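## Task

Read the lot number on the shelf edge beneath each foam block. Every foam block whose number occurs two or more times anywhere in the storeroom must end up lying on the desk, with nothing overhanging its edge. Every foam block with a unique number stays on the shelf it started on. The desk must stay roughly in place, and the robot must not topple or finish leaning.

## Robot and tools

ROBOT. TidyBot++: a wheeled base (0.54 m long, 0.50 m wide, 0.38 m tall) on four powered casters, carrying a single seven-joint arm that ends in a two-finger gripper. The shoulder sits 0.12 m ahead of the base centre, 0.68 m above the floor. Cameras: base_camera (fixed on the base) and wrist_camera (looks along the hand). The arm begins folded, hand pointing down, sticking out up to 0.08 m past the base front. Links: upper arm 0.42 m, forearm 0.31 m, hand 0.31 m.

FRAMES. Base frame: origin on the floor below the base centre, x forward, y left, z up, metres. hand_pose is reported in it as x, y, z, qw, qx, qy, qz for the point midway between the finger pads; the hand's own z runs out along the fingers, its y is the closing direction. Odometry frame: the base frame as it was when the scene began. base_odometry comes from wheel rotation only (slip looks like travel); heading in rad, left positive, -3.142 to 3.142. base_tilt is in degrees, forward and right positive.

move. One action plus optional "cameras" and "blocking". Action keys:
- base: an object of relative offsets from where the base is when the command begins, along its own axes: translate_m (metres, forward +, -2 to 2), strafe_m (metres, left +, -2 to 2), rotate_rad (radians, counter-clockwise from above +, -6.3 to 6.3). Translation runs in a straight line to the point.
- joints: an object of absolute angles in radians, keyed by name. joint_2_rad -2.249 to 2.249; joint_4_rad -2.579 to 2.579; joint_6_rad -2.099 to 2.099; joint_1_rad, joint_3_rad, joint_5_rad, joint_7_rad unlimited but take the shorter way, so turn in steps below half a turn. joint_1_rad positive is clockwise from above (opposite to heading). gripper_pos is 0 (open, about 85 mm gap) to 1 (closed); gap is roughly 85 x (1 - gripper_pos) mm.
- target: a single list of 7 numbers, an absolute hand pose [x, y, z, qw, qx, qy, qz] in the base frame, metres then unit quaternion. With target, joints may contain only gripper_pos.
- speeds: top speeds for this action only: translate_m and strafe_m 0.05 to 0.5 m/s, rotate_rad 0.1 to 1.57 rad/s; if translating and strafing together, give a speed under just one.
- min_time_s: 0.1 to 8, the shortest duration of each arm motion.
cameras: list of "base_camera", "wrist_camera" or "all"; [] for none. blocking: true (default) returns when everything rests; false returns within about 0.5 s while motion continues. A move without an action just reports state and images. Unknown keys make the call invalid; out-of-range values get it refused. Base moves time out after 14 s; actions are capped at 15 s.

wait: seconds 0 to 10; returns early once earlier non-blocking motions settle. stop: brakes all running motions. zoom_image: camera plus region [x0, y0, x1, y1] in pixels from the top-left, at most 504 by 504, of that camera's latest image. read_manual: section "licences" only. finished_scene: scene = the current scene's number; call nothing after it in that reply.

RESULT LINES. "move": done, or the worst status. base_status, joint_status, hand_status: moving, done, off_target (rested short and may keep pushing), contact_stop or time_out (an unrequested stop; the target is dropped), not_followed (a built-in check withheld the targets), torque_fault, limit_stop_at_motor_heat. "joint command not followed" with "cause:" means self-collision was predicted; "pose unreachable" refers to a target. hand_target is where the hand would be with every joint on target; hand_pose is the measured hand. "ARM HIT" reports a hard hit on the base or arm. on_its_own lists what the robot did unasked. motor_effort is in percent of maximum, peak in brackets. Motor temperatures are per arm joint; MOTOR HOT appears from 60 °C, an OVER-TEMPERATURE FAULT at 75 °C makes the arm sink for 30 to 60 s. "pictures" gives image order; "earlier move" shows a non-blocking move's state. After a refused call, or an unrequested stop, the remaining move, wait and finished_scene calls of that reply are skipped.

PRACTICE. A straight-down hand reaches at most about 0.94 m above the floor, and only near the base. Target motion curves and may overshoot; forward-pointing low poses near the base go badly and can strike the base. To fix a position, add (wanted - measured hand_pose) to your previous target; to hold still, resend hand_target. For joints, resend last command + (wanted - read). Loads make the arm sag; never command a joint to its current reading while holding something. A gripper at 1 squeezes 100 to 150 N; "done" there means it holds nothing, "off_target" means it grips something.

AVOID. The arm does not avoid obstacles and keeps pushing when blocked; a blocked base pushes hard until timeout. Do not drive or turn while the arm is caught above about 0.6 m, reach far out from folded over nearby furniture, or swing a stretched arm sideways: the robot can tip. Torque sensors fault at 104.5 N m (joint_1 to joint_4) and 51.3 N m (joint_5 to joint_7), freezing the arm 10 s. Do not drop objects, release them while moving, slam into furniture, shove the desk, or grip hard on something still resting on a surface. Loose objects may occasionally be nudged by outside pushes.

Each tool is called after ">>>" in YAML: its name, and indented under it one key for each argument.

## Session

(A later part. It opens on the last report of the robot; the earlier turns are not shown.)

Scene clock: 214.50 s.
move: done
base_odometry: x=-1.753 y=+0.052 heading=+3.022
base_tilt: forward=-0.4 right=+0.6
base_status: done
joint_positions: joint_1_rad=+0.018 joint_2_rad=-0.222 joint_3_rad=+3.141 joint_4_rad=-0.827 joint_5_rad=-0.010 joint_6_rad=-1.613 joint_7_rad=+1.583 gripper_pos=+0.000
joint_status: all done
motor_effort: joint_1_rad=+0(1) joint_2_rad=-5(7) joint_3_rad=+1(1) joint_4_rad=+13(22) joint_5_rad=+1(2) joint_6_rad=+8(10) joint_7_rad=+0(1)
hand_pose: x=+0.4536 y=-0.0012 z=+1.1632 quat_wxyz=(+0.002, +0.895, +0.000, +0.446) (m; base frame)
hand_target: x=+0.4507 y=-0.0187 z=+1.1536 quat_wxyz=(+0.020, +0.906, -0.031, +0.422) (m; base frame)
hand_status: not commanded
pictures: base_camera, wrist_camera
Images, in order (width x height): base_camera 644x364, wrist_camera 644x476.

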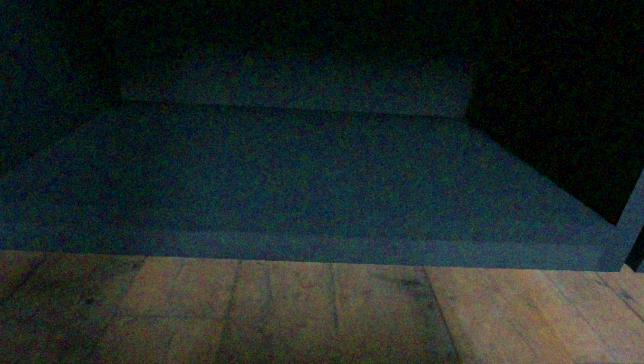

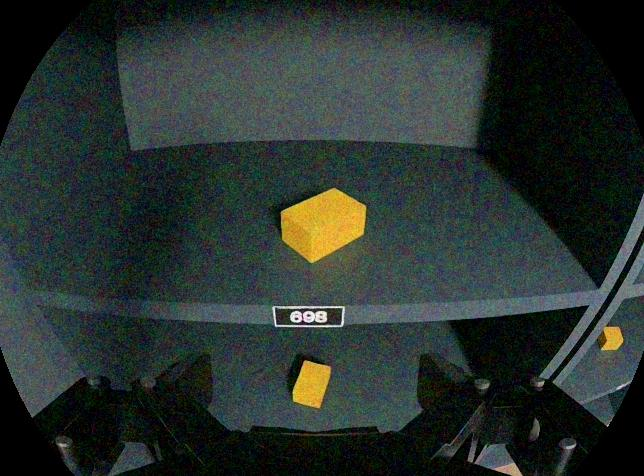

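>>> move:
  base: {"translate_m": -0.06, "strafe_m": 0.12}
  speeds: {"strafe_m": 0.2}
  joints: {"joint_1_rad": -0.39, "joint_2_rad": 0.24, "joint_4_rad": -0.92, "joint_5_rad": 1.04, "joint_6_rad": -1.43, "joint_7_rad": 0.40}
  min_time_s: 2.5
  cameras: ["all"]

Scene clock: 220.40 s.
move: done
base_odometry: x=-1.708 y=-0.075 heading=+3.022
base_tilt: forward=-0.3 right=+0.6
base_status: done
joint_positions: joint_1_rad=-0.374 joint_2_rad=+0.212 joint_3_rad=+3.141 joint_4_rad=-0.884 joint_5_rad=+0.965 joint_6_rad=-1.489 joint_7_rad=+0.444 gripper_pos=+0.000
joint_status: all done
motor_effort: joint_1_rad=+0(2) joint_2_rad=-21(24) joint_3_rad=+1(1) joint_4_rad=+15(16) joint_5_rad=+7(8) joint_6_rad=+5(9) joint_7_rad=+0(1)
hand_pose: x=+0.6509 y=-0.0636 z=+1.0913 quat_wxyz=(+0.166, +0.759, -0.397, +0.489) (m; base frame)
hand_target: x=+0.6732 y=-0.0597 z=+1.0904 quat_wxyz=(+0.185, +0.746, -0.381, +0.514) (m; base frame)
hand_status: not commanded
pictures: base_camera, wrist_camera
Images, in order (width x height): base_camera 644x364, wrist_camera 644x476.

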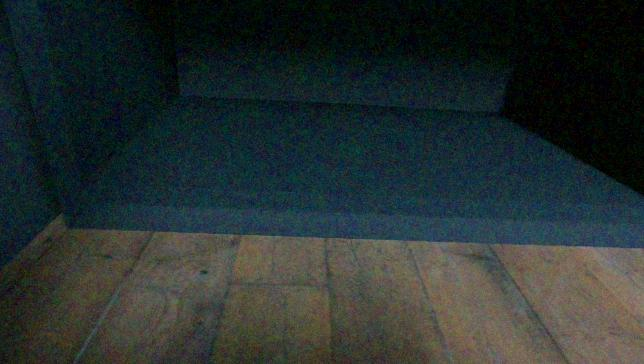

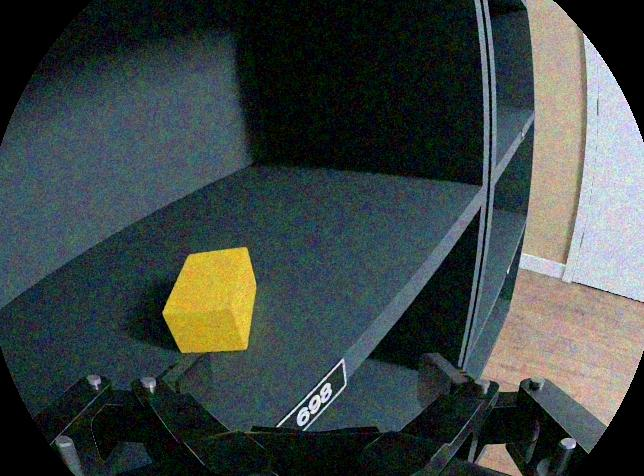

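>>> zoom_image:
  camera: "wrist_camera"
  region: [130, 220, 300, 390]

Scaled by 2.965.

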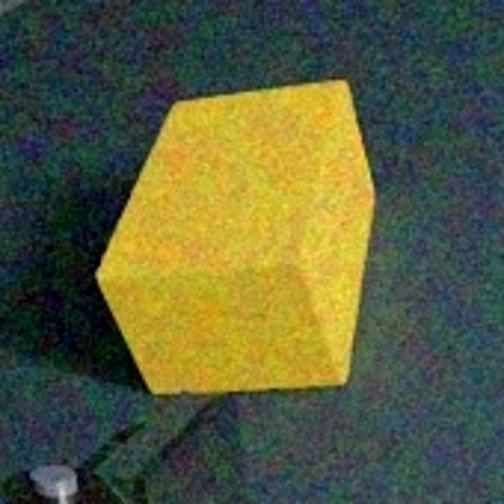

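>>> move:
  joints: {"joint_1_rad": -0.39, "joint_2_rad": 0.318, "joint_4_rad": -0.98, "joint_5_rad": 1.05, "joint_6_rad": -1.413, "joint_7_rad": 0.40}
  min_time_s: 1
  cameras: ["wrist_camera"]

Scene clock: 223.83 s.
move: done
base_odometry: x=-1.708 y=-0.075 heading=+3.022
base_tilt: forward=-0.3 right=+0.6
base_status: not commanded
joint_positions: joint_1_rad=-0.374 joint_2_rad=+0.283 joint_3_rad=+3.141 joint_4_rad=-0.944 joint_5_rad=+0.975 joint_6_rad=-1.471 joint_7_rad=+0.443 gripper_pos=+0.000
joint_status: all done
motor_effort: joint_1_rad=+0(2) joint_2_rad=-23(26) joint_3_rad=+1(1) joint_4_rad=+15(16) joint_5_rad=+8(9) joint_6_rad=+3(5) joint_7_rad=+0(1)
hand_pose: x=+0.6791 y=-0.0540 z=+1.0386 quat_wxyz=(+0.207, +0.780, -0.370, +0.460) (m; base frame)
hand_target: x=+0.7031 y=-0.0484 z=+1.0320 quat_wxyz=(+0.227, +0.770, -0.349, +0.483) (m; base frame)
hand_status: not commanded
pictures: wrist_camera
Images, in order (width x height): wrist_camera 644x476.

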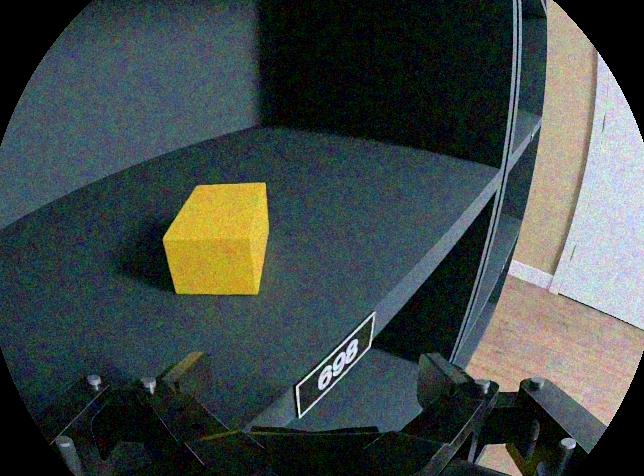

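>>> move:
  base: {"translate_m": 0.09, "strafe_m": 0.007}
  speeds: {"translate_m": 0.12}
  joints: {"joint_2_rad": 0.338}
  cameras: ["wrist_camera"]

Scene clock: 225.47 s.
move: done
base_odometry: x=-1.798 y=-0.071 heading=+3.022
base_tilt: forward=-0.3 right=+0.6
base_status: done
joint_positions: joint_1_rad=-0.375 joint_2_rad=+0.305 joint_3_rad=+3.141 joint_4_rad=-0.944 joint_5_rad=+0.977 joint_6_rad=-1.466 joint_7_rad=+0.443 gripper_pos=+0.000
joint_status: all done
motor_effort: joint_1_rad=-1(1) joint_2_rad=-24(26) joint_3_rad=+1(2) joint_4_rad=+15(16) joint_5_rad=+8(8) joint_6_rad=+4(5) joint_7_rad=+0(1)
hand_pose: x=+0.6876 y=-0.0505 z=+1.0280 quat_wxyz=(+0.214, +0.784, -0.364, +0.455) (m; base frame)
hand_target: x=+0.7095 y=-0.0457 z=+1.0215 quat_wxyz=(+0.233, +0.774, -0.345, +0.478) (m; base frame)
hand_status: not commanded
pictures: wrist_camera
Images, in order (width x height): wrist_camera 644x476.

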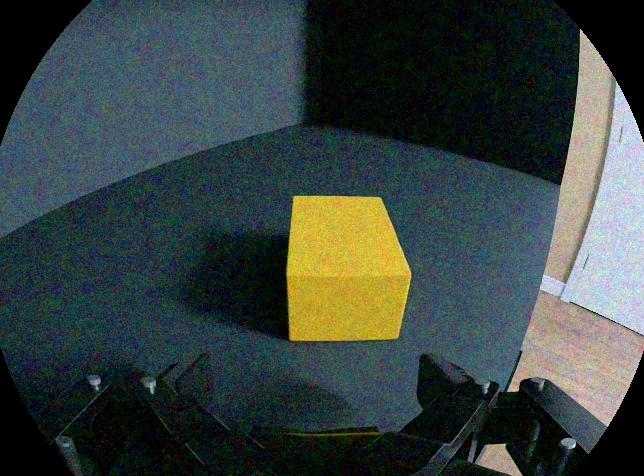

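>>> move:
  base: {"translate_m": -0.012, "strafe_m": -0.0105}
  speeds: {"translate_m": 0.1}
  joints: {"gripper_pos": 0.0}
  cameras: ["wrist_camera"]

Scene clock: 226.73 s.
move: done
base_odometry: x=-1.785 y=-0.062 heading=+3.022
base_tilt: forward=-0.3 right=+0.6
base_status: done
joint_positions: joint_1_rad=-0.378 joint_2_rad=+0.310 joint_3_rad=+3.141 joint_4_rad=-0.945 joint_5_rad=+0.979 joint_6_rad=-1.464 joint_7_rad=+0.443 gripper_pos=+0.000
joint_status: all done
motor_effort: joint_1_rad=+0(2) joint_2_rad=-23(27) joint_3_rad=+1(3) joint_4_rad=+15(16) joint_5_rad=+8(9) joint_6_rad=+4(5) joint_7_rad=+0(1)
hand_pose: x=+0.6896 y=-0.0484 z=+1.0262 quat_wxyz=(+0.215, +0.785, -0.361, +0.455) (m; base frame)
hand_target: x=+0.7095 y=-0.0457 z=+1.0215 quat_wxyz=(+0.233, +0.774, -0.345, +0.478) (m; base frame)
hand_status: not commanded
pictures: wrist_camera
Images, in order (width x height): wrist_camera 644x476.

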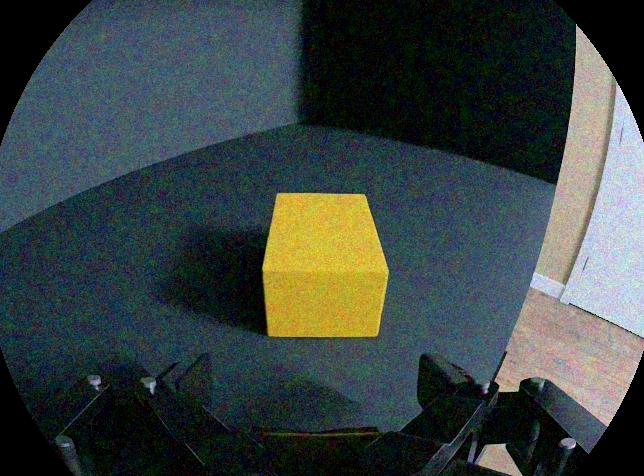

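>>> move:
  base: {"translate_m": 0.049, "strafe_m": -0.0645}
  speeds: {"translate_m": 0.1}
  cameras: ["wrist_camera"]

Scene clock: 228.23 s.
move: done
base_odometry: x=-1.826 y=+0.008 heading=+3.023
base_tilt: forward=-0.3 right=+0.6
base_status: done
joint_positions: joint_1_rad=-0.384 joint_2_rad=+0.310 joint_3_rad=+3.141 joint_4_rad=-0.945 joint_5_rad=+0.980 joint_6_rad=-1.464 joint_7_rad=+0.443 gripper_pos=+0.000
joint_status: not commanded
motor_effort: joint_1_rad=-1(3) joint_2_rad=-24(26) joint_3_rad=+1(3) joint_4_rad=+15(16) joint_5_rad=+8(9) joint_6_rad=+4(4) joint_7_rad=+0(1)
hand_pose: x=+0.6899 y=-0.0450 z=+1.0262 quat_wxyz=(+0.213, +0.786, -0.359, +0.456) (m; base frame)
hand_target: x=+0.7095 y=-0.0457 z=+1.0215 quat_wxyz=(+0.233, +0.774, -0.345, +0.478) (m; base frame)
hand_status: not commanded
pictures: wrist_camera
Images, in order (width x height): wrist_camera 644x476.

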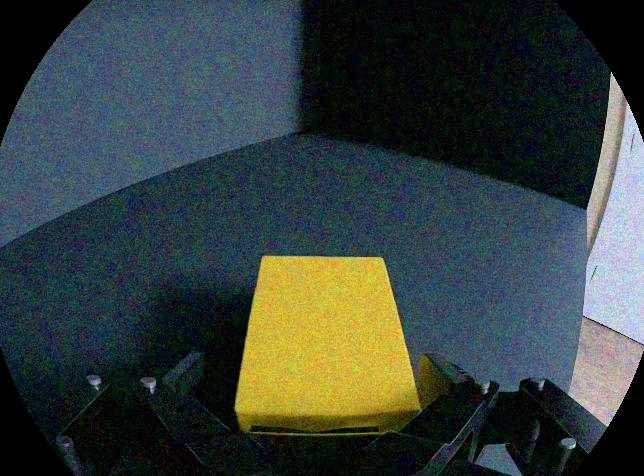

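>>> move:
  base: {"translate_m": -0.004, "strafe_m": -0.0035}
  speeds: {"translate_m": 0.1}
  joints: {"gripper_pos": 0.24}

>>> move:
  joints: {"gripper_pos": 0.42}

>>> move:
  joints: {"gripper_pos": 0.5}
  cameras: ["wrist_camera"]

Scene clock: 229.17 s.
move: done
base_odometry: x=-1.822 y=+0.011 heading=+3.023
base_tilt: forward=-0.3 right=+0.6
base_status: done
joint_positions: joint_1_rad=-0.384 joint_2_rad=+0.312 joint_3_rad=+3.141 joint_4_rad=-0.945 joint_5_rad=+0.981 joint_6_rad=-1.463 joint_7_rad=+0.443 gripper_pos=+0.240
joint_status: all done
motor_effort: joint_1_rad=-1(2) joint_2_rad=-25(29) joint_3_rad=+1(2) joint_4_rad=+15(17) joint_5_rad=+8(9) joint_6_rad=+3(5) joint_7_rad=+0(1)
hand_pose: x=+0.6906 y=-0.0449 z=+1.0257 quat_wxyz=(+0.214, +0.786, -0.358, +0.456) (m; base frame)
hand_target: x=+0.7095 y=-0.0457 z=+1.0215 quat_wxyz=(+0.233, +0.774, -0.345, +0.478) (m; base frame)
hand_status: not commanded
pictures: none

Scene clock: 229.77 s.
move: off_target
base_odometry: x=-1.822 y=+0.011 heading=+3.023
base_tilt: forward=-0.3 right=+0.6
base_status: not commanded
joint_positions: joint_1_rad=-0.384 joint_2_rad=+0.312 joint_3_rad=+3.141 joint_4_rad=-0.945 joint_5_rad=+0.983 joint_6_rad=-1.463 joint_7_rad=+0.443 gripper_pos=+0.389
joint_status: gripper_pos off_target (ended at +0.389, target +0.420)
motor_effort: joint_1_rad=+0(1) joint_2_rad=-24(25) joint_3_rad=+1(2) joint_4_rad=+15(16) joint_5_rad=+8(8) joint_6_rad=+3(4) joint_7_rad=+0(1)
hand_pose: x=+0.6908 y=-0.0452 z=+1.0264 quat_wxyz=(+0.215, +0.785, -0.358, +0.457) (m; base frame)
hand_target: x=+0.7095 y=-0.0457 z=+1.0215 quat_wxyz=(+0.233, +0.774, -0.345, +0.478) (m; base frame)
hand_status: not commanded
pictures: none

Scene clock: 230.27 s.
move: off_target
base_odometry: x=-1.822 y=+0.011 heading=+3.023
base_tilt: forward=-0.3 right=+0.6
base_status: not commanded
joint_positions: joint_1_rad=-0.384 joint_2_rad=+0.312 joint_3_rad=+3.141 joint_4_rad=-0.945 joint_5_rad=+0.983 joint_6_rad=-1.463 joint_7_rad=+0.443 gripper_pos=+0.389
joint_status: gripper_pos off_target (ended at +0.389, target +0.500)
motor_effort: joint_1_rad=+0(0) joint_2_rad=-24(25) joint_3_rad=+1(1) joint_4_rad=+15(15) joint_5_rad=+8(8) joint_6_rad=+3(4) joint_7_rad=+0(0)
hand_pose: x=+0.6908 y=-0.0452 z=+1.0264 quat_wxyz=(+0.215, +0.785, -0.358, +0.457) (m; base frame)
hand_target: x=+0.7095 y=-0.0457 z=+1.0215 quat_wxyz=(+0.233, +0.774, -0.345, +0.478) (m; base frame)
hand_status: not commanded
pictures: wrist_camera
Images, in order (width x height): wrist_camera 644x476.

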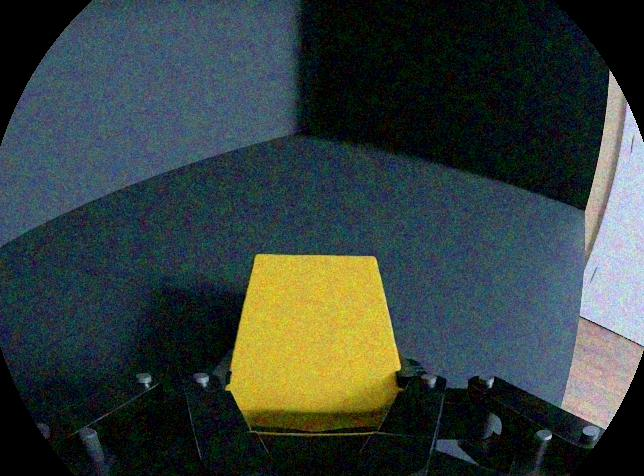

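>>> move:
  joints: {"joint_2_rad": 0.22}
  min_time_s: 1.2
  cameras: ["wrist_camera"]

Scene clock: 232.03 s.
move: done
base_odometry: x=-1.822 y=+0.011 heading=+3.023
base_tilt: forward=-0.3 right=+0.6
base_status: not commanded
joint_positions: joint_1_rad=-0.384 joint_2_rad=+0.233 joint_3_rad=+3.141 joint_4_rad=-0.945 joint_5_rad=+0.983 joint_6_rad=-1.462 joint_7_rad=+0.443 gripper_pos=+0.389
joint_status: all done
motor_effort: joint_1_rad=+0(1) joint_2_rad=-22(26) joint_3_rad=+1(1) joint_4_rad=+15(16) joint_5_rad=+8(9) joint_6_rad=+4(5) joint_7_rad=-1(1)
hand_pose: x=+0.6641 y=-0.0560 z=+1.0657 quat_wxyz=(+0.190, +0.771, -0.373, +0.480) (m; base frame)
hand_target: x=+0.6691 y=-0.0623 z=+1.0814 quat_wxyz=(+0.196, +0.751, -0.368, +0.511) (m; base frame)
hand_status: not commanded
pictures: wrist_camera
Images, in order (width x height): wrist_camera 644x476.

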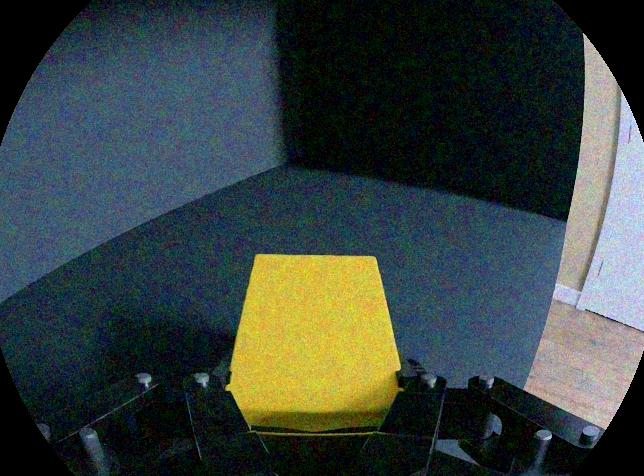

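>>> move:
  base: {"translate_m": -0.38}
  speeds: {"translate_m": 0.3}
  cameras: ["wrist_camera"]

>>> move:
  base: {"translate_m": -0.7, "strafe_m": -0.25}
  joints: {"joint_1_rad": 0, "joint_2_rad": -0.7, "joint_4_rad": -2.3}
  min_time_s: 1.8
  cameras: ["wrist_camera"]

>>> move:
  base: {"translate_m": -0.53, "strafe_m": -0.27}
  joints: {"joint_1_rad": 1.57, "joint_2_rad": -0.9, "joint_4_rad": -2.5, "joint_5_rad": 0, "joint_6_rad": -0.3, "joint_7_rad": 1.57}
  min_time_s: 1.8
  cameras: ["all"]

Scene clock: 235.30 s.
move: done
base_odometry: x=-1.444 y=-0.034 heading=+3.023
base_tilt: forward=-0.3 right=+0.6
base_status: done
joint_positions: joint_1_rad=-0.384 joint_2_rad=+0.225 joint_3_rad=+3.141 joint_4_rad=-0.946 joint_5_rad=+0.984 joint_6_rad=-1.462 joint_7_rad=+0.443 gripper_pos=+0.389
joint_status: not commanded
motor_effort: joint_1_rad=+0(1) joint_2_rad=-21(26) joint_3_rad=+1(1) joint_4_rad=+15(16) joint_5_rad=+8(9) joint_6_rad=+4(5) joint_7_rad=+0(1)
hand_pose: x=+0.6616 y=-0.0571 z=+1.0692 quat_wxyz=(+0.188, +0.770, -0.374, +0.482) (m; base frame)
hand_target: x=+0.6691 y=-0.0623 z=+1.0814 quat_wxyz=(+0.196, +0.751, -0.368, +0.511) (m; base frame)
hand_status: not commanded
pictures: wrist_camera
Images, in order (width x height): wrist_camera 644x476.

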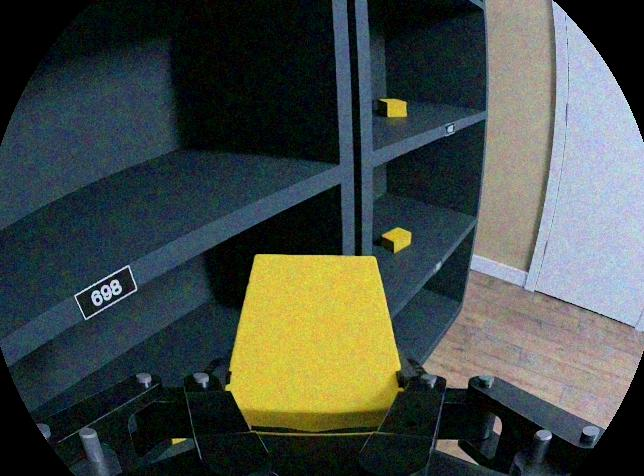

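Scene clock: 238.13 s.
move: done
base_odometry: x=-0.719 y=+0.131 heading=+3.023
base_tilt: forward=-0.4 right=+0.6
base_status: done
joint_positions: joint_1_rad=-0.018 joint_2_rad=-0.686 joint_3_rad=+3.141 joint_4_rad=-2.263 joint_5_rad=+0.984 joint_6_rad=-1.460 joint_7_rad=+0.443 gripper_pos=+0.389
joint_status: all done
motor_effort: joint_1_rad=-1(3) joint_2_rad=+5(26) joint_3_rad=-2(3) joint_4_rad=+16(17) joint_5_rad=+9(9) joint_6_rad=+1(4) joint_7_rad=+0(1)
hand_pose: x=+0.2048 y=-0.2548 z=+0.8335 quat_wxyz=(+0.371, +0.763, -0.440, +0.295) (m; base frame)
hand_target: x=+0.2059 y=-0.2661 z=+0.8393 quat_wxyz=(+0.385, +0.745, -0.439, +0.321) (m; base frame)
hand_status: not commanded
pictures: wrist_camera
Images, in order (width x height): wrist_camera 644x476.

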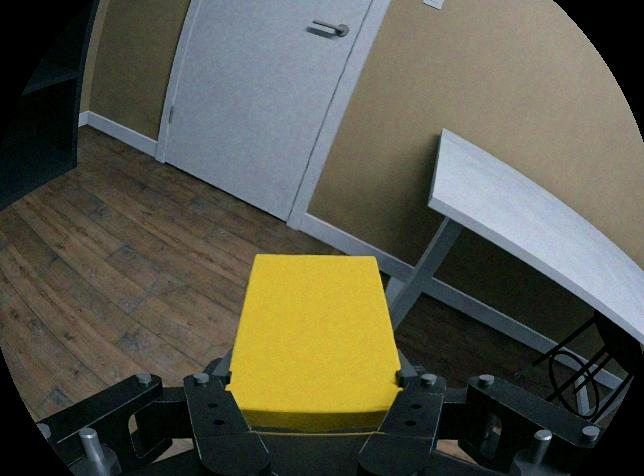

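Scene clock: 241.23 s.
move: done
base_odometry: x=-0.161 y=+0.336 heading=+3.022
base_tilt: forward=-0.4 right=+0.6
base_status: done
joint_positions: joint_1_rad=+1.552 joint_2_rad=-0.876 joint_3_rad=+3.141 joint_4_rad=-2.457 joint_5_rad=+0.071 joint_6_rad=-0.369 joint_7_rad=+1.525 gripper_pos=+0.389
joint_status: all done
motor_effort: joint_1_rad=-1(3) joint_2_rad=+6(7) joint_3_rad=+1(2) joint_4_rad=+20(20) joint_5_rad=+1(10) joint_6_rad=+9(10) joint_7_rad=+0(1)
hand_pose: x=+0.1178 y=-0.2804 z=+0.8335 quat_wxyz=(+0.405, +0.592, -0.578, +0.389) (m; base frame)
hand_target: x=+0.1196 y=-0.2792 z=+0.8336 quat_wxyz=(+0.411, +0.574, -0.576, +0.412) (m; base frame)
hand_status: not commanded
pictures: base_camera, wrist_camera
Images, in order (width x height): base_camera 644x364, wrist_camera 644x476.

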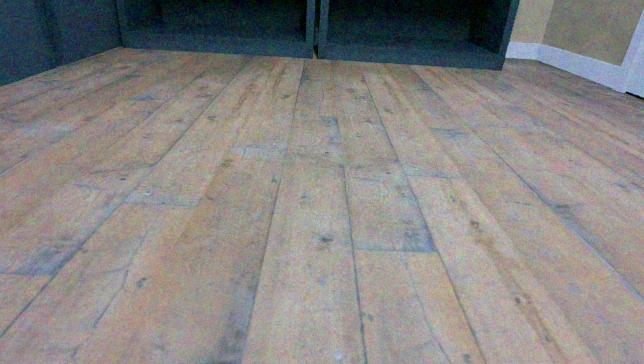

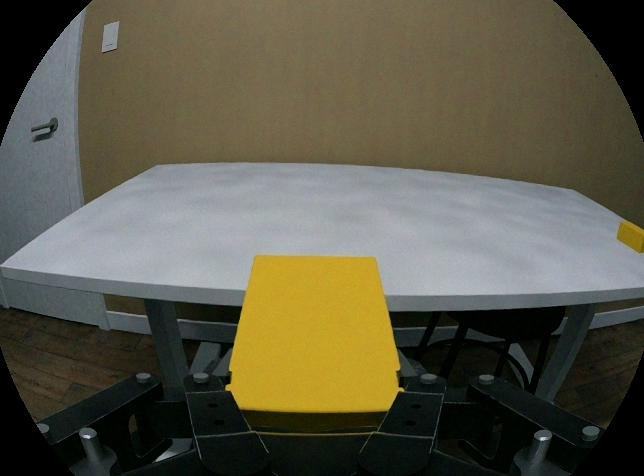

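>>> move:
  joints: {"joint_1_rad": 1.57, "joint_2_rad": -0.037, "joint_4_rad": -1.756, "joint_5_rad": -0.08, "joint_6_rad": -0.375, "joint_7_rad": 1.61}
  min_time_s: 1.5

>>> move:
  base: {"strafe_m": -0.135}
  speeds: {"strafe_m": 0.2}
  cameras: ["all"]

Scene clock: 243.73 s.
move: done
base_odometry: x=-0.161 y=+0.336 heading=+3.022
base_tilt: forward=-0.3 right=+0.6
base_status: not commanded
joint_positions: joint_1_rad=+1.552 joint_2_rad=-0.063 joint_3_rad=+3.141 joint_4_rad=-1.787 joint_5_rad=-0.010 joint_6_rad=-0.368 joint_7_rad=+1.566 gripper_pos=+0.389
joint_status: all done
motor_effort: joint_1_rad=+0(2) joint_2_rad=-16(18) joint_3_rad=+0(1) joint_4_rad=+18(21) joint_5_rad=+1(2) joint_6_rad=+8(10) joint_7_rad=+0(1)
hand_pose: x=+0.1322 y=-0.5541 z=+0.8990 quat_wxyz=(+0.348, +0.614, -0.609, +0.361) (m; base frame)
hand_target: x=+0.1280 y=-0.5651 z=+0.9007 quat_wxyz=(+0.339, +0.606, -0.618, +0.369) (m; base frame)
hand_status: not commanded
pictures: none

Scene clock: 245.20 s.
move: done
base_odometry: x=-0.145 y=+0.470 heading=+3.022
base_tilt: forward=-0.3 right=+0.6
base_status: done
joint_positions: joint_1_rad=+1.553 joint_2_rad=-0.059 joint_3_rad=+3.141 joint_4_rad=-1.784 joint_5_rad=-0.010 joint_6_rad=-0.368 joint_7_rad=+1.567 gripper_pos=+0.389
joint_status: not commanded
motor_effort: joint_1_rad=+0(1) joint_2_rad=-16(19) joint_3_rad=+0(1) joint_4_rad=+18(20) joint_5_rad=+1(1) joint_6_rad=+9(9) joint_7_rad=+0(1)
hand_pose: x=+0.1319 y=-0.5556 z=+0.8981 quat_wxyz=(+0.347, +0.614, -0.610, +0.361) (m; base frame)
hand_target: x=+0.1280 y=-0.5651 z=+0.9007 quat_wxyz=(+0.339, +0.606, -0.618, +0.369) (m; base frame)
hand_status: not commanded
pictures: base_camera, wrist_camera
Images, in order (width x height): base_camera 644x364, wrist_camera 644x476.

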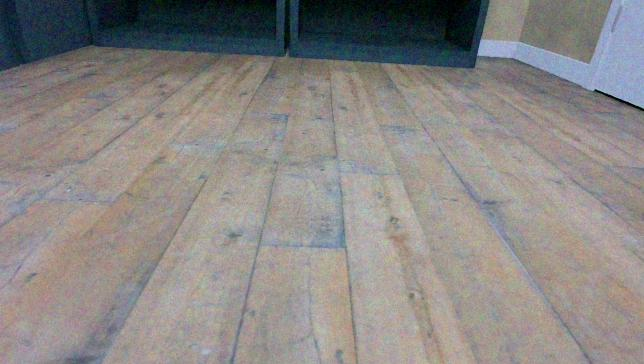

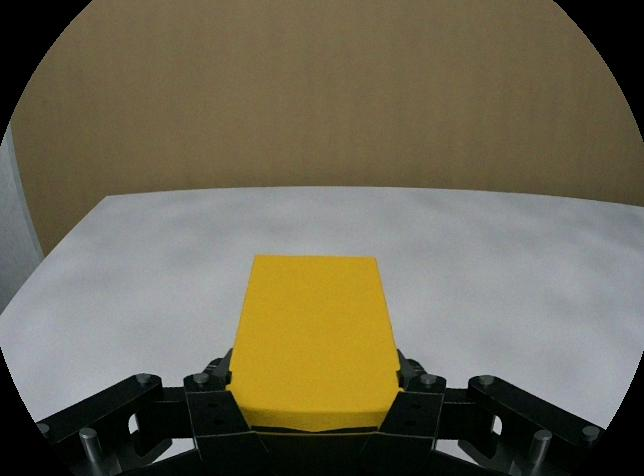

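>>> move:
  joints: {"joint_2_rad": 0.135, "joint_4_rad": -2.05, "joint_6_rad": 0.09}
  min_time_s: 1.8
  cameras: ["wrist_camera"]

Scene clock: 247.93 s.
move: done
base_odometry: x=-0.145 y=+0.470 heading=+3.022
base_tilt: forward=-0.3 right=+0.6
base_status: not commanded
joint_positions: joint_1_rad=+1.553 joint_2_rad=+0.103 joint_3_rad=+3.141 joint_4_rad=-2.014 joint_5_rad=-0.010 joint_6_rad=+0.024 joint_7_rad=+1.567 gripper_pos=+0.389
joint_status: all done
motor_effort: joint_1_rad=+0(1) joint_2_rad=-20(21) joint_3_rad=+0(0) joint_4_rad=+17(20) joint_5_rad=+0(1) joint_6_rad=+8(10) joint_7_rad=+0(1)
hand_pose: x=+0.1311 y=-0.5816 z=+0.7821 quat_wxyz=(+0.348, +0.613, -0.611, +0.360) (m; base frame)
hand_target: x=+0.1166 y=-0.5830 z=+0.7617 quat_wxyz=(+0.349, +0.598, -0.627, +0.358) (m; base frame)
hand_status: not commanded
pictures: wrist_camera
Images, in order (width x height): wrist_camera 644x476.

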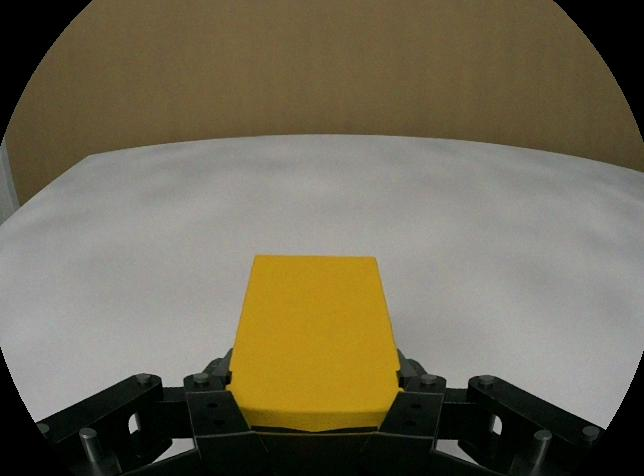

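>>> move:
  joints: {"joint_2_rad": 0.155, "joint_4_rad": -2.083, "joint_6_rad": 0.135}
  min_time_s: 0.6

>>> move:
  joints: {"joint_2_rad": 0.166, "joint_4_rad": -2.1, "joint_6_rad": 0.16}
  min_time_s: 0.5
  cameras: ["wrist_camera"]

Scene clock: 251.13 s.
move: done
base_odometry: x=-0.145 y=+0.470 heading=+3.022
base_tilt: forward=-0.4 right=+0.6
base_status: not commanded
joint_positions: joint_1_rad=+1.553 joint_2_rad=+0.120 joint_3_rad=+3.141 joint_4_rad=-2.045 joint_5_rad=-0.010 joint_6_rad=+0.069 joint_7_rad=+1.567 gripper_pos=+0.389
joint_status: all done
motor_effort: joint_1_rad=+0(1) joint_2_rad=-19(21) joint_3_rad=+0(0) joint_4_rad=+16(18) joint_5_rad=+1(1) joint_6_rad=+8(9) joint_7_rad=+0(0)
hand_pose: x=+0.1309 y=-0.5798 z=+0.7673 quat_wxyz=(+0.347, +0.614, -0.612, +0.358) (m; base frame)
hand_target: x=+0.1155 y=-0.5801 z=+0.7450 quat_wxyz=(+0.348, +0.599, -0.629, +0.354) (m; base frame)
hand_status: not commanded
pictures: none

Scene clock: 251.93 s.
move: done
base_odometry: x=-0.145 y=+0.470 heading=+3.022
base_tilt: forward=-0.4 right=+0.6
base_status: not commanded
joint_positions: joint_1_rad=+1.553 joint_2_rad=+0.129 joint_3_rad=+3.141 joint_4_rad=-2.062 joint_5_rad=-0.010 joint_6_rad=+0.094 joint_7_rad=+1.567 gripper_pos=+0.389
joint_status: all done
motor_effort: joint_1_rad=+0(1) joint_2_rad=-20(20) joint_3_rad=+0(0) joint_4_rad=+16(17) joint_5_rad=+1(1) joint_6_rad=+8(9) joint_7_rad=+0(0)
hand_pose: x=+0.1308 y=-0.5792 z=+0.7600 quat_wxyz=(+0.347, +0.614, -0.612, +0.358) (m; base frame)
hand_target: x=+0.1149 y=-0.5786 z=+0.7366 quat_wxyz=(+0.347, +0.599, -0.629, +0.352) (m; base frame)
hand_status: not commanded
pictures: wrist_camera
Images, in order (width x height): wrist_camera 644x476.

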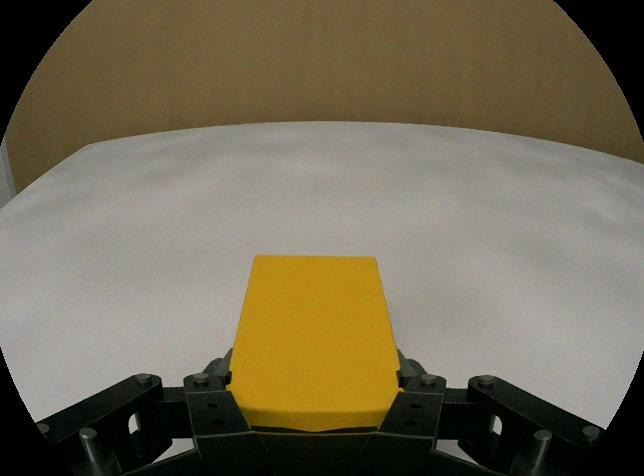

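>>> move:
  joints: {"joint_2_rad": 0.175, "joint_4_rad": -2.115, "joint_6_rad": 0.18}
  min_time_s: 0.5

>>> move:
  joints: {"joint_2_rad": 0.184, "joint_4_rad": -2.13, "joint_6_rad": 0.2}
  min_time_s: 0.5
  cameras: ["wrist_camera"]

Scene clock: 252.87 s.
move: done
base_odometry: x=-0.145 y=+0.470 heading=+3.022
base_tilt: forward=-0.4 right=+0.6
base_status: not commanded
joint_positions: joint_1_rad=+1.553 joint_2_rad=+0.135 joint_3_rad=+3.141 joint_4_rad=-2.075 joint_5_rad=-0.011 joint_6_rad=+0.118 joint_7_rad=+1.567 gripper_pos=+0.389
joint_status: all done
motor_effort: joint_1_rad=+0(1) joint_2_rad=-20(20) joint_3_rad=+0(0) joint_4_rad=+16(17) joint_5_rad=+1(1) joint_6_rad=+8(9) joint_7_rad=+0(1)
hand_pose: x=+0.1308 y=-0.5789 z=+0.7563 quat_wxyz=(+0.349, +0.613, -0.611, +0.360) (m; base frame)
hand_target: x=+0.1144 y=-0.5768 z=+0.7291 quat_wxyz=(+0.347, +0.600, -0.630, +0.350) (m; base frame)
hand_status: not commanded
pictures: none

Scene clock: 253.67 s.
move: done
base_odometry: x=-0.145 y=+0.470 heading=+3.022
base_tilt: forward=-0.4 right=+0.6
base_status: not commanded
joint_positions: joint_1_rad=+1.553 joint_2_rad=+0.137 joint_3_rad=+3.141 joint_4_rad=-2.086 joint_5_rad=-0.011 joint_6_rad=+0.141 joint_7_rad=+1.567 gripper_pos=+0.389
joint_status: all done
motor_effort: joint_1_rad=+1(1) joint_2_rad=-18(20) joint_3_rad=+1(2) joint_4_rad=+15(17) joint_5_rad=+0(1) joint_6_rad=+7(8) joint_7_rad=+0(1)
hand_pose: x=+0.1307 y=-0.5786 z=+0.7557 quat_wxyz=(+0.352, +0.611, -0.609, +0.363) (m; base frame)
hand_target: x=+0.1140 y=-0.5748 z=+0.7217 quat_wxyz=(+0.346, +0.600, -0.631, +0.349) (m; base frame)
hand_status: not commanded
pictures: wrist_camera
Images, in order (width x height): wrist_camera 644x476.

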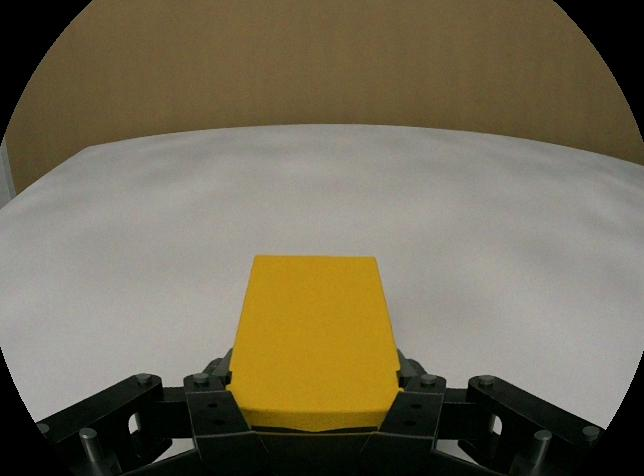

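>>> move:
  joints: {"gripper_pos": 0.3}

>>> move:
  joints: {"gripper_pos": 0.0}
  cameras: ["wrist_camera"]

>>> move:
  base: {"strafe_m": 0.14}
  speeds: {"strafe_m": 0.2}
  cameras: ["wrist_camera"]

Scene clock: 254.73 s.
move: done
base_odometry: x=-0.145 y=+0.470 heading=+3.022
base_tilt: forward=-0.4 right=+0.6
base_status: not commanded
joint_positions: joint_1_rad=+1.555 joint_2_rad=+0.147 joint_3_rad=+3.141 joint_4_rad=-2.092 joint_5_rad=-0.011 joint_6_rad=+0.142 joint_7_rad=+1.567 gripper_pos=+0.300
joint_status: all done
motor_effort: joint_1_rad=+0(1) joint_2_rad=-20(21) joint_3_rad=+0(1) joint_4_rad=+16(16) joint_5_rad=+1(1) joint_6_rad=+8(9) joint_7_rad=+0(0)
hand_pose: x=+0.1295 y=-0.5775 z=+0.7466 quat_wxyz=(+0.348, +0.613, -0.613, +0.358) (m; base frame)
hand_target: x=+0.1140 y=-0.5748 z=+0.7217 quat_wxyz=(+0.346, +0.600, -0.631, +0.349) (m; base frame)
hand_status: not commanded
pictures: none

Scene clock: 255.43 s.
move: done
base_odometry: x=-0.145 y=+0.470 heading=+3.022
base_tilt: forward=-0.4 right=+0.6
base_status: not commanded
joint_positions: joint_1_rad=+1.555 joint_2_rad=+0.147 joint_3_rad=+3.141 joint_4_rad=-2.092 joint_5_rad=-0.011 joint_6_rad=+0.142 joint_7_rad=+1.567 gripper_pos=+0.000
joint_status: all done
motor_effort: joint_1_rad=+0(1) joint_2_rad=-20(20) joint_3_rad=+0(0) joint_4_rad=+16(16) joint_5_rad=+1(1) joint_6_rad=+8(8) joint_7_rad=+0(1)
hand_pose: x=+0.1295 y=-0.5775 z=+0.7466 quat_wxyz=(+0.348, +0.613, -0.613, +0.358) (m; base frame)
hand_target: x=+0.1140 y=-0.5748 z=+0.7217 quat_wxyz=(+0.346, +0.600, -0.631, +0.349) (m; base frame)
hand_status: not commanded
pictures: wrist_camera
Images, in order (width x height): wrist_camera 644x476.

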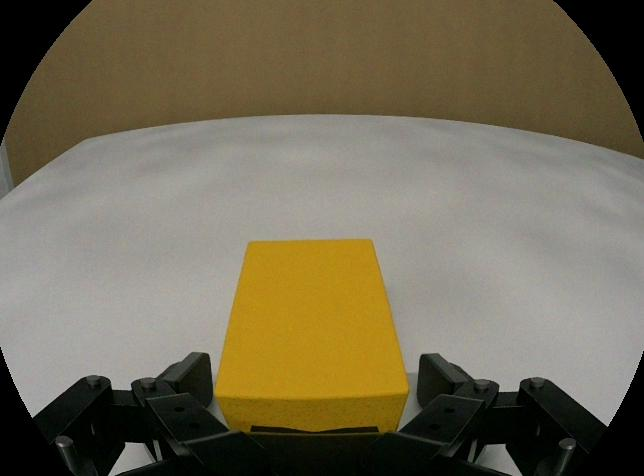

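Scene clock: 256.90 s.
move: done
base_odometry: x=-0.161 y=+0.331 heading=+3.022
base_tilt: forward=-0.4 right=+0.6
base_status: done
joint_positions: joint_1_rad=+1.556 joint_2_rad=+0.154 joint_3_rad=+3.141 joint_4_rad=-2.095 joint_5_rad=-0.011 joint_6_rad=+0.143 joint_7_rad=+1.567 gripper_pos=+0.000
joint_status: not commanded
motor_effort: joint_1_rad=-1(2) joint_2_rad=-19(22) joint_3_rad=+0(1) joint_4_rad=+16(17) joint_5_rad=+1(1) joint_6_rad=+8(9) joint_7_rad=+0(0)
hand_pose: x=+0.1287 y=-0.5769 z=+0.7417 quat_wxyz=(+0.345, +0.614, -0.615, +0.355) (m; base frame)
hand_target: x=+0.1140 y=-0.5748 z=+0.7217 quat_wxyz=(+0.346, +0.600, -0.631, +0.349) (m; base frame)
hand_status: not commanded
pictures: wrist_camera
Images, in order (width x height): wrist_camera 644x476.

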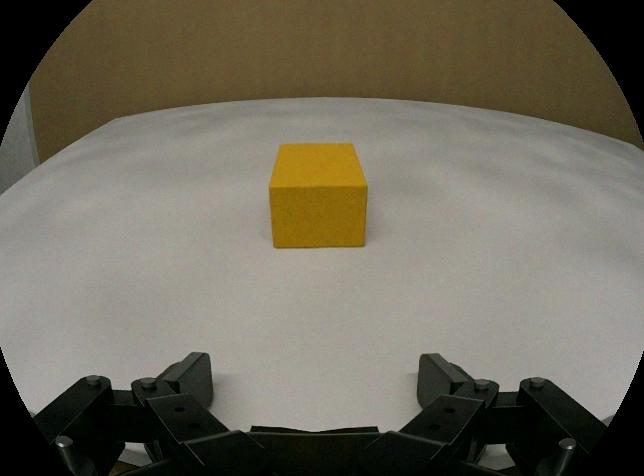

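>>> move:
  base: {"strafe_m": 0.36}
  speeds: {"strafe_m": 0.35}
  joints: {"joint_2_rad": -0.5, "joint_4_rad": -2.2, "joint_5_rad": 0, "joint_6_rad": -0.375, "joint_7_rad": 1.57}
  min_time_s: 1

>>> move:
  base: {"translate_m": 1.5, "strafe_m": 0.12}
  joints: {"joint_1_rad": 0, "joint_2_rad": -0.9, "joint_4_rad": -2.5, "joint_5_rad": 0, "joint_6_rad": -0.6, "joint_7_rad": 1.57}
  min_time_s: 1.5
  cameras: ["all"]

Scene clock: 259.60 s.
move: done
base_odometry: x=-0.204 y=-0.026 heading=+3.022
base_tilt: forward=-0.4 right=+0.6
base_status: done
joint_positions: joint_1_rad=+1.556 joint_2_rad=-0.497 joint_3_rad=+3.141 joint_4_rad=-2.157 joint_5_rad=-0.011 joint_6_rad=-0.316 joint_7_rad=+1.567 gripper_pos=+0.000
joint_status: all done
motor_effort: joint_1_rad=-1(1) joint_2_rad=-3(23) joint_3_rad=+1(1) joint_4_rad=+19(20) joint_5_rad=+1(2) joint_6_rad=+8(10) joint_7_rad=-1(1)
hand_pose: x=+0.1275 y=-0.3985 z=+0.9004 quat_wxyz=(+0.382, +0.592, -0.590, +0.395) (m; base frame)
hand_target: x=+0.1192 y=-0.3826 z=+0.8602 quat_wxyz=(+0.359, +0.608, -0.610, +0.360) (m; base frame)
hand_status: not commanded
pictures: none

Scene clock: 263.97 s.
move: done
base_odometry: x=-1.708 y=+0.033 heading=+3.023
base_tilt: forward=-0.4 right=+0.6
base_status: done
joint_positions: joint_1_rad=+0.018 joint_2_rad=-0.879 joint_3_rad=+3.142 joint_4_rad=-2.457 joint_5_rad=-0.011 joint_6_rad=-0.545 joint_7_rad=+1.567 gripper_pos=+0.000
joint_status: all done
motor_effort: joint_1_rad=-1(2) joint_2_rad=+6(6) joint_3_rad=+1(2) joint_4_rad=+19(20) joint_5_rad=+1(2) joint_6_rad=+8(9) joint_7_rad=+0(1)
hand_pose: x=+0.3745 y=-0.0016 z=+0.7849 quat_wxyz=(-0.001, +0.873, -0.012, +0.488) (m; base frame)
hand_target: x=+0.3553 y=+0.0007 z=+0.7510 quat_wxyz=(-0.001, +0.891, -0.002, +0.454) (m; base frame)
hand_status: not commanded
pictures: base_camera, wrist_camera
Images, in order (width x height): base_camera 644x364, wrist_camera 644x476.

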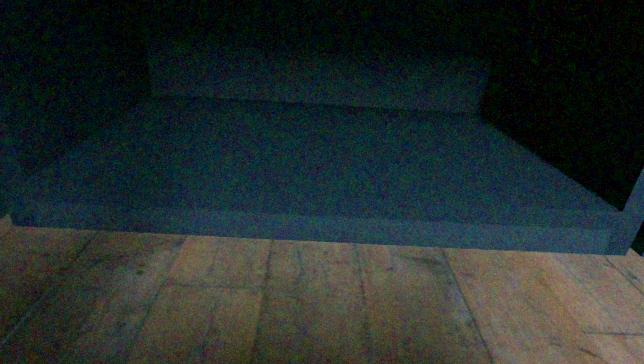

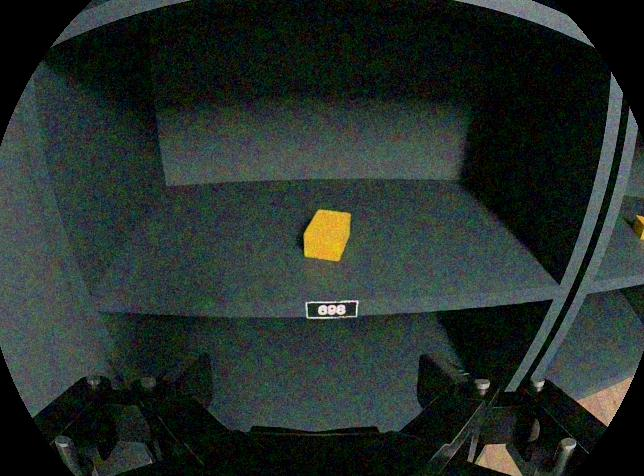

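>>> zoom_image:
  camera: "wrist_camera"
  region: [280, 190, 380, 330]

Scaled by 3.600.

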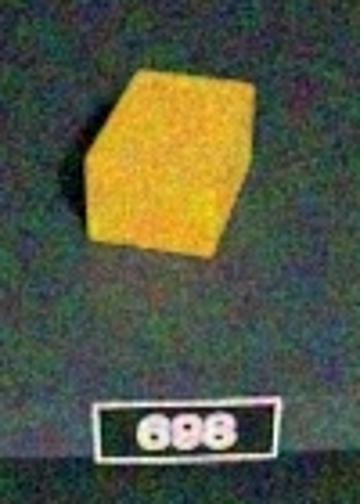

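>>> move:
  base: {"translate_m": -0.15, "strafe_m": 0.07}
  speeds: {"translate_m": 0.25}
  joints: {"joint_1_rad": 0.0, "joint_2_rad": 0.735, "joint_4_rad": -2.055, "joint_5_rad": -0.44, "joint_6_rad": 0.71, "joint_7_rad": 1.78}
  min_time_s: 2.2
  cameras: ["all"]

Scene clock: 269.00 s.
move: done
base_odometry: x=-1.567 y=-0.055 heading=+3.023
base_tilt: forward=-0.3 right=+0.6
base_status: done
joint_positions: joint_1_rad=+0.017 joint_2_rad=+0.693 joint_3_rad=+3.142 joint_4_rad=-2.082 joint_5_rad=-0.370 joint_6_rad=+0.644 joint_7_rad=+1.736 gripper_pos=+0.000
joint_status: all done
motor_effort: joint_1_rad=+0(2) joint_2_rad=-29(31) joint_3_rad=+0(1) joint_4_rad=+10(20) joint_5_rad=+1(2) joint_6_rad=+8(9) joint_7_rad=+0(1)
hand_pose: x=+0.7514 y=-0.0771 z=+0.5423 quat_wxyz=(+0.069, +0.871, -0.118, +0.472) (m; base frame)
hand_target: x=+0.7630 y=-0.0871 z=+0.5406 quat_wxyz=(+0.092, +0.859, -0.126, +0.487) (m; base frame)
hand_status: not commanded
pictures: base_camera, wrist_camera
Images, in order (width x height): base_camera 644x364, wrist_camera 644x476.

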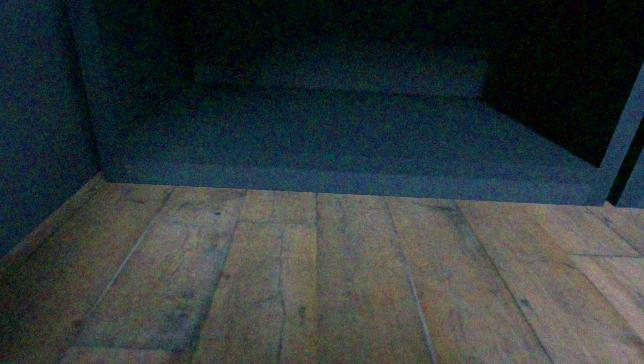

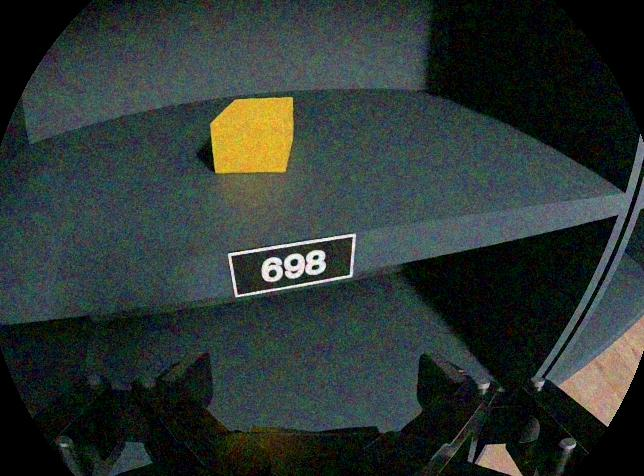

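>>> zoom_image:
  camera: "wrist_camera"
  region: [180, 70, 330, 220]

Scaled by 3.360.

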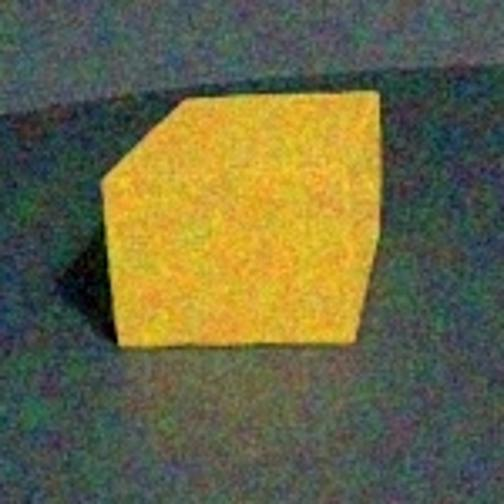

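>>> move:
  joints: {"joint_2_rad": 0.705, "joint_4_rad": -2.05, "joint_6_rad": 0.75}
  min_time_s: 0.7

Scene clock: 270.93 s.
move: done
base_odometry: x=-1.567 y=-0.055 heading=+3.023
base_tilt: forward=-0.3 right=+0.6
base_status: not commanded
joint_positions: joint_1_rad=+0.017 joint_2_rad=+0.693 joint_3_rad=+3.142 joint_4_rad=-2.076 joint_5_rad=-0.371 joint_6_rad=+0.685 joint_7_rad=+1.737 gripper_pos=+0.000
joint_status: all done
motor_effort: joint_1_rad=-1(1) joint_2_rad=-29(30) joint_3_rad=+1(1) joint_4_rad=+10(10) joint_5_rad=+1(2) joint_6_rad=+8(8) joint_7_rad=+0(1)
hand_pose: x=+0.7596 y=-0.0810 z=+0.5550 quat_wxyz=(+0.074, +0.860, -0.118, +0.491) (m; base frame)
hand_target: x=+0.7738 y=-0.0910 z=+0.5728 quat_wxyz=(+0.096, +0.840, -0.128, +0.518) (m; base frame)
hand_status: not commanded
pictures: none

>>> move:
  base: {"translate_m": 0.151, "strafe_m": 0.019}
  speeds: {"translate_m": 0.15}
  joints: {"joint_2_rad": 0.682}
  cameras: ["wrist_camera"]

Scene clock: 272.83 s.
move: done
base_odometry: x=-1.719 y=-0.056 heading=+3.024
base_tilt: forward=-0.3 right=+0.6
base_status: done
joint_positions: joint_1_rad=+0.015 joint_2_rad=+0.687 joint_3_rad=+3.142 joint_4_rad=-2.070 joint_5_rad=-0.373 joint_6_rad=+0.688 joint_7_rad=+1.737 gripper_pos=+0.000
joint_status: all done
motor_effort: joint_1_rad=-1(2) joint_2_rad=-29(32) joint_3_rad=+0(2) joint_4_rad=+9(11) joint_5_rad=+1(2) joint_6_rad=+8(9) joint_7_rad=+0(1)
hand_pose: x=+0.7639 y=-0.0808 z=+0.5624 quat_wxyz=(+0.073, +0.856, -0.119, +0.498) (m; base frame)
hand_target: x=+0.7762 y=-0.0910 z=+0.5879 quat_wxyz=(+0.094, +0.834, -0.129, +0.528) (m; base frame)
hand_status: not commanded
pictures: wrist_camera
Images, in order (width x height): wrist_camera 644x476.

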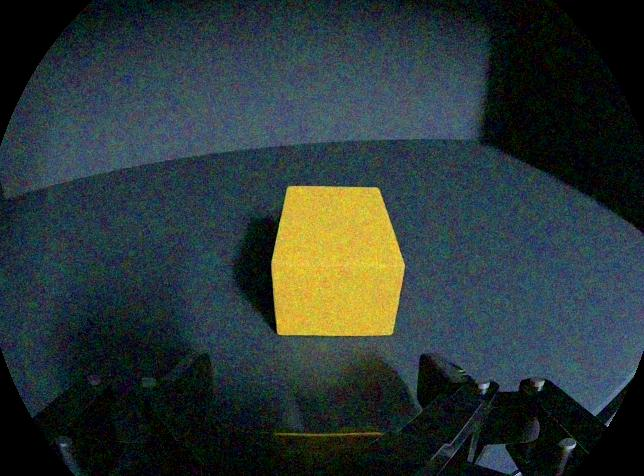

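>>> move:
  base: {"translate_m": -0.003, "strafe_m": -0.011}
  speeds: {"translate_m": 0.1}
  cameras: ["wrist_camera"]

Scene clock: 274.53 s.
move: done
base_odometry: x=-1.715 y=-0.046 heading=+3.024
base_tilt: forward=-0.3 right=+0.6
base_status: done
joint_positions: joint_1_rad=+0.010 joint_2_rad=+0.687 joint_3_rad=+3.142 joint_4_rad=-2.070 joint_5_rad=-0.374 joint_6_rad=+0.689 joint_7_rad=+1.737 gripper_pos=+0.000
joint_status: not commanded
motor_effort: joint_1_rad=-1(3) joint_2_rad=-29(30) joint_3_rad=+0(2) joint_4_rad=+10(10) joint_5_rad=+1(2) joint_6_rad=+7(9) joint_7_rad=+0(1)
hand_pose: x=+0.7643 y=-0.0776 z=+0.5626 quat_wxyz=(+0.072, +0.856, -0.117, +0.498) (m; base frame)
hand_target: x=+0.7762 y=-0.0910 z=+0.5879 quat_wxyz=(+0.094, +0.834, -0.129, +0.528) (m; base frame)
hand_status: not commanded
pictures: wrist_camera
Images, in order (width x height): wrist_camera 644x476.

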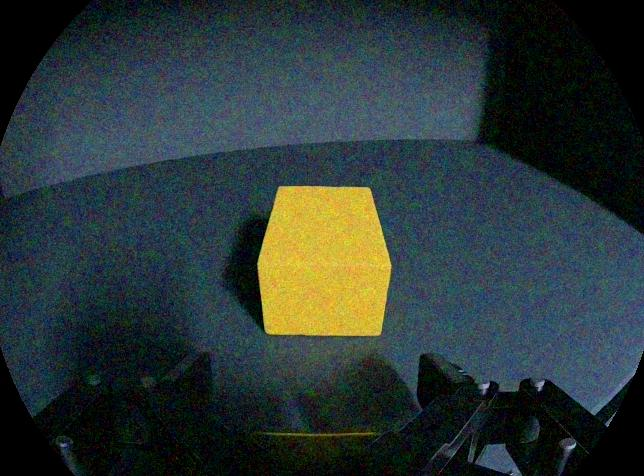

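>>> move:
  base: {"translate_m": 0.074, "strafe_m": -0.0265}
  speeds: {"translate_m": 0.1}
  cameras: ["wrist_camera"]

Scene clock: 276.03 s.
move: done
base_odometry: x=-1.785 y=-0.010 heading=+3.023
base_tilt: forward=-0.3 right=+0.6
base_status: done
joint_positions: joint_1_rad=+0.009 joint_2_rad=+0.686 joint_3_rad=+3.142 joint_4_rad=-2.068 joint_5_rad=-0.374 joint_6_rad=+0.689 joint_7_rad=+1.737 gripper_pos=+0.000
joint_status: not commanded
motor_effort: joint_1_rad=-1(2) joint_2_rad=-29(30) joint_3_rad=+0(2) joint_4_rad=+9(11) joint_5_rad=+2(2) joint_6_rad=+8(9) joint_7_rad=+0(1)
hand_pose: x=+0.7653 y=-0.0770 z=+0.5635 quat_wxyz=(+0.072, +0.855, -0.117, +0.499) (m; base frame)
hand_target: x=+0.7762 y=-0.0910 z=+0.5879 quat_wxyz=(+0.094, +0.834, -0.129, +0.528) (m; base frame)
hand_status: not commanded
pictures: wrist_camera
Images, in order (width x height): wrist_camera 644x476.

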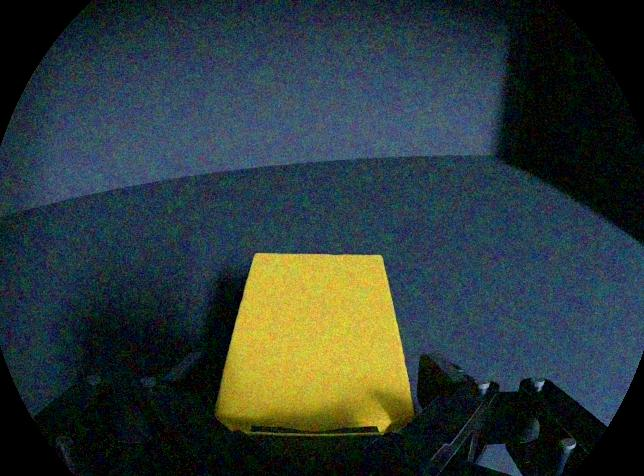

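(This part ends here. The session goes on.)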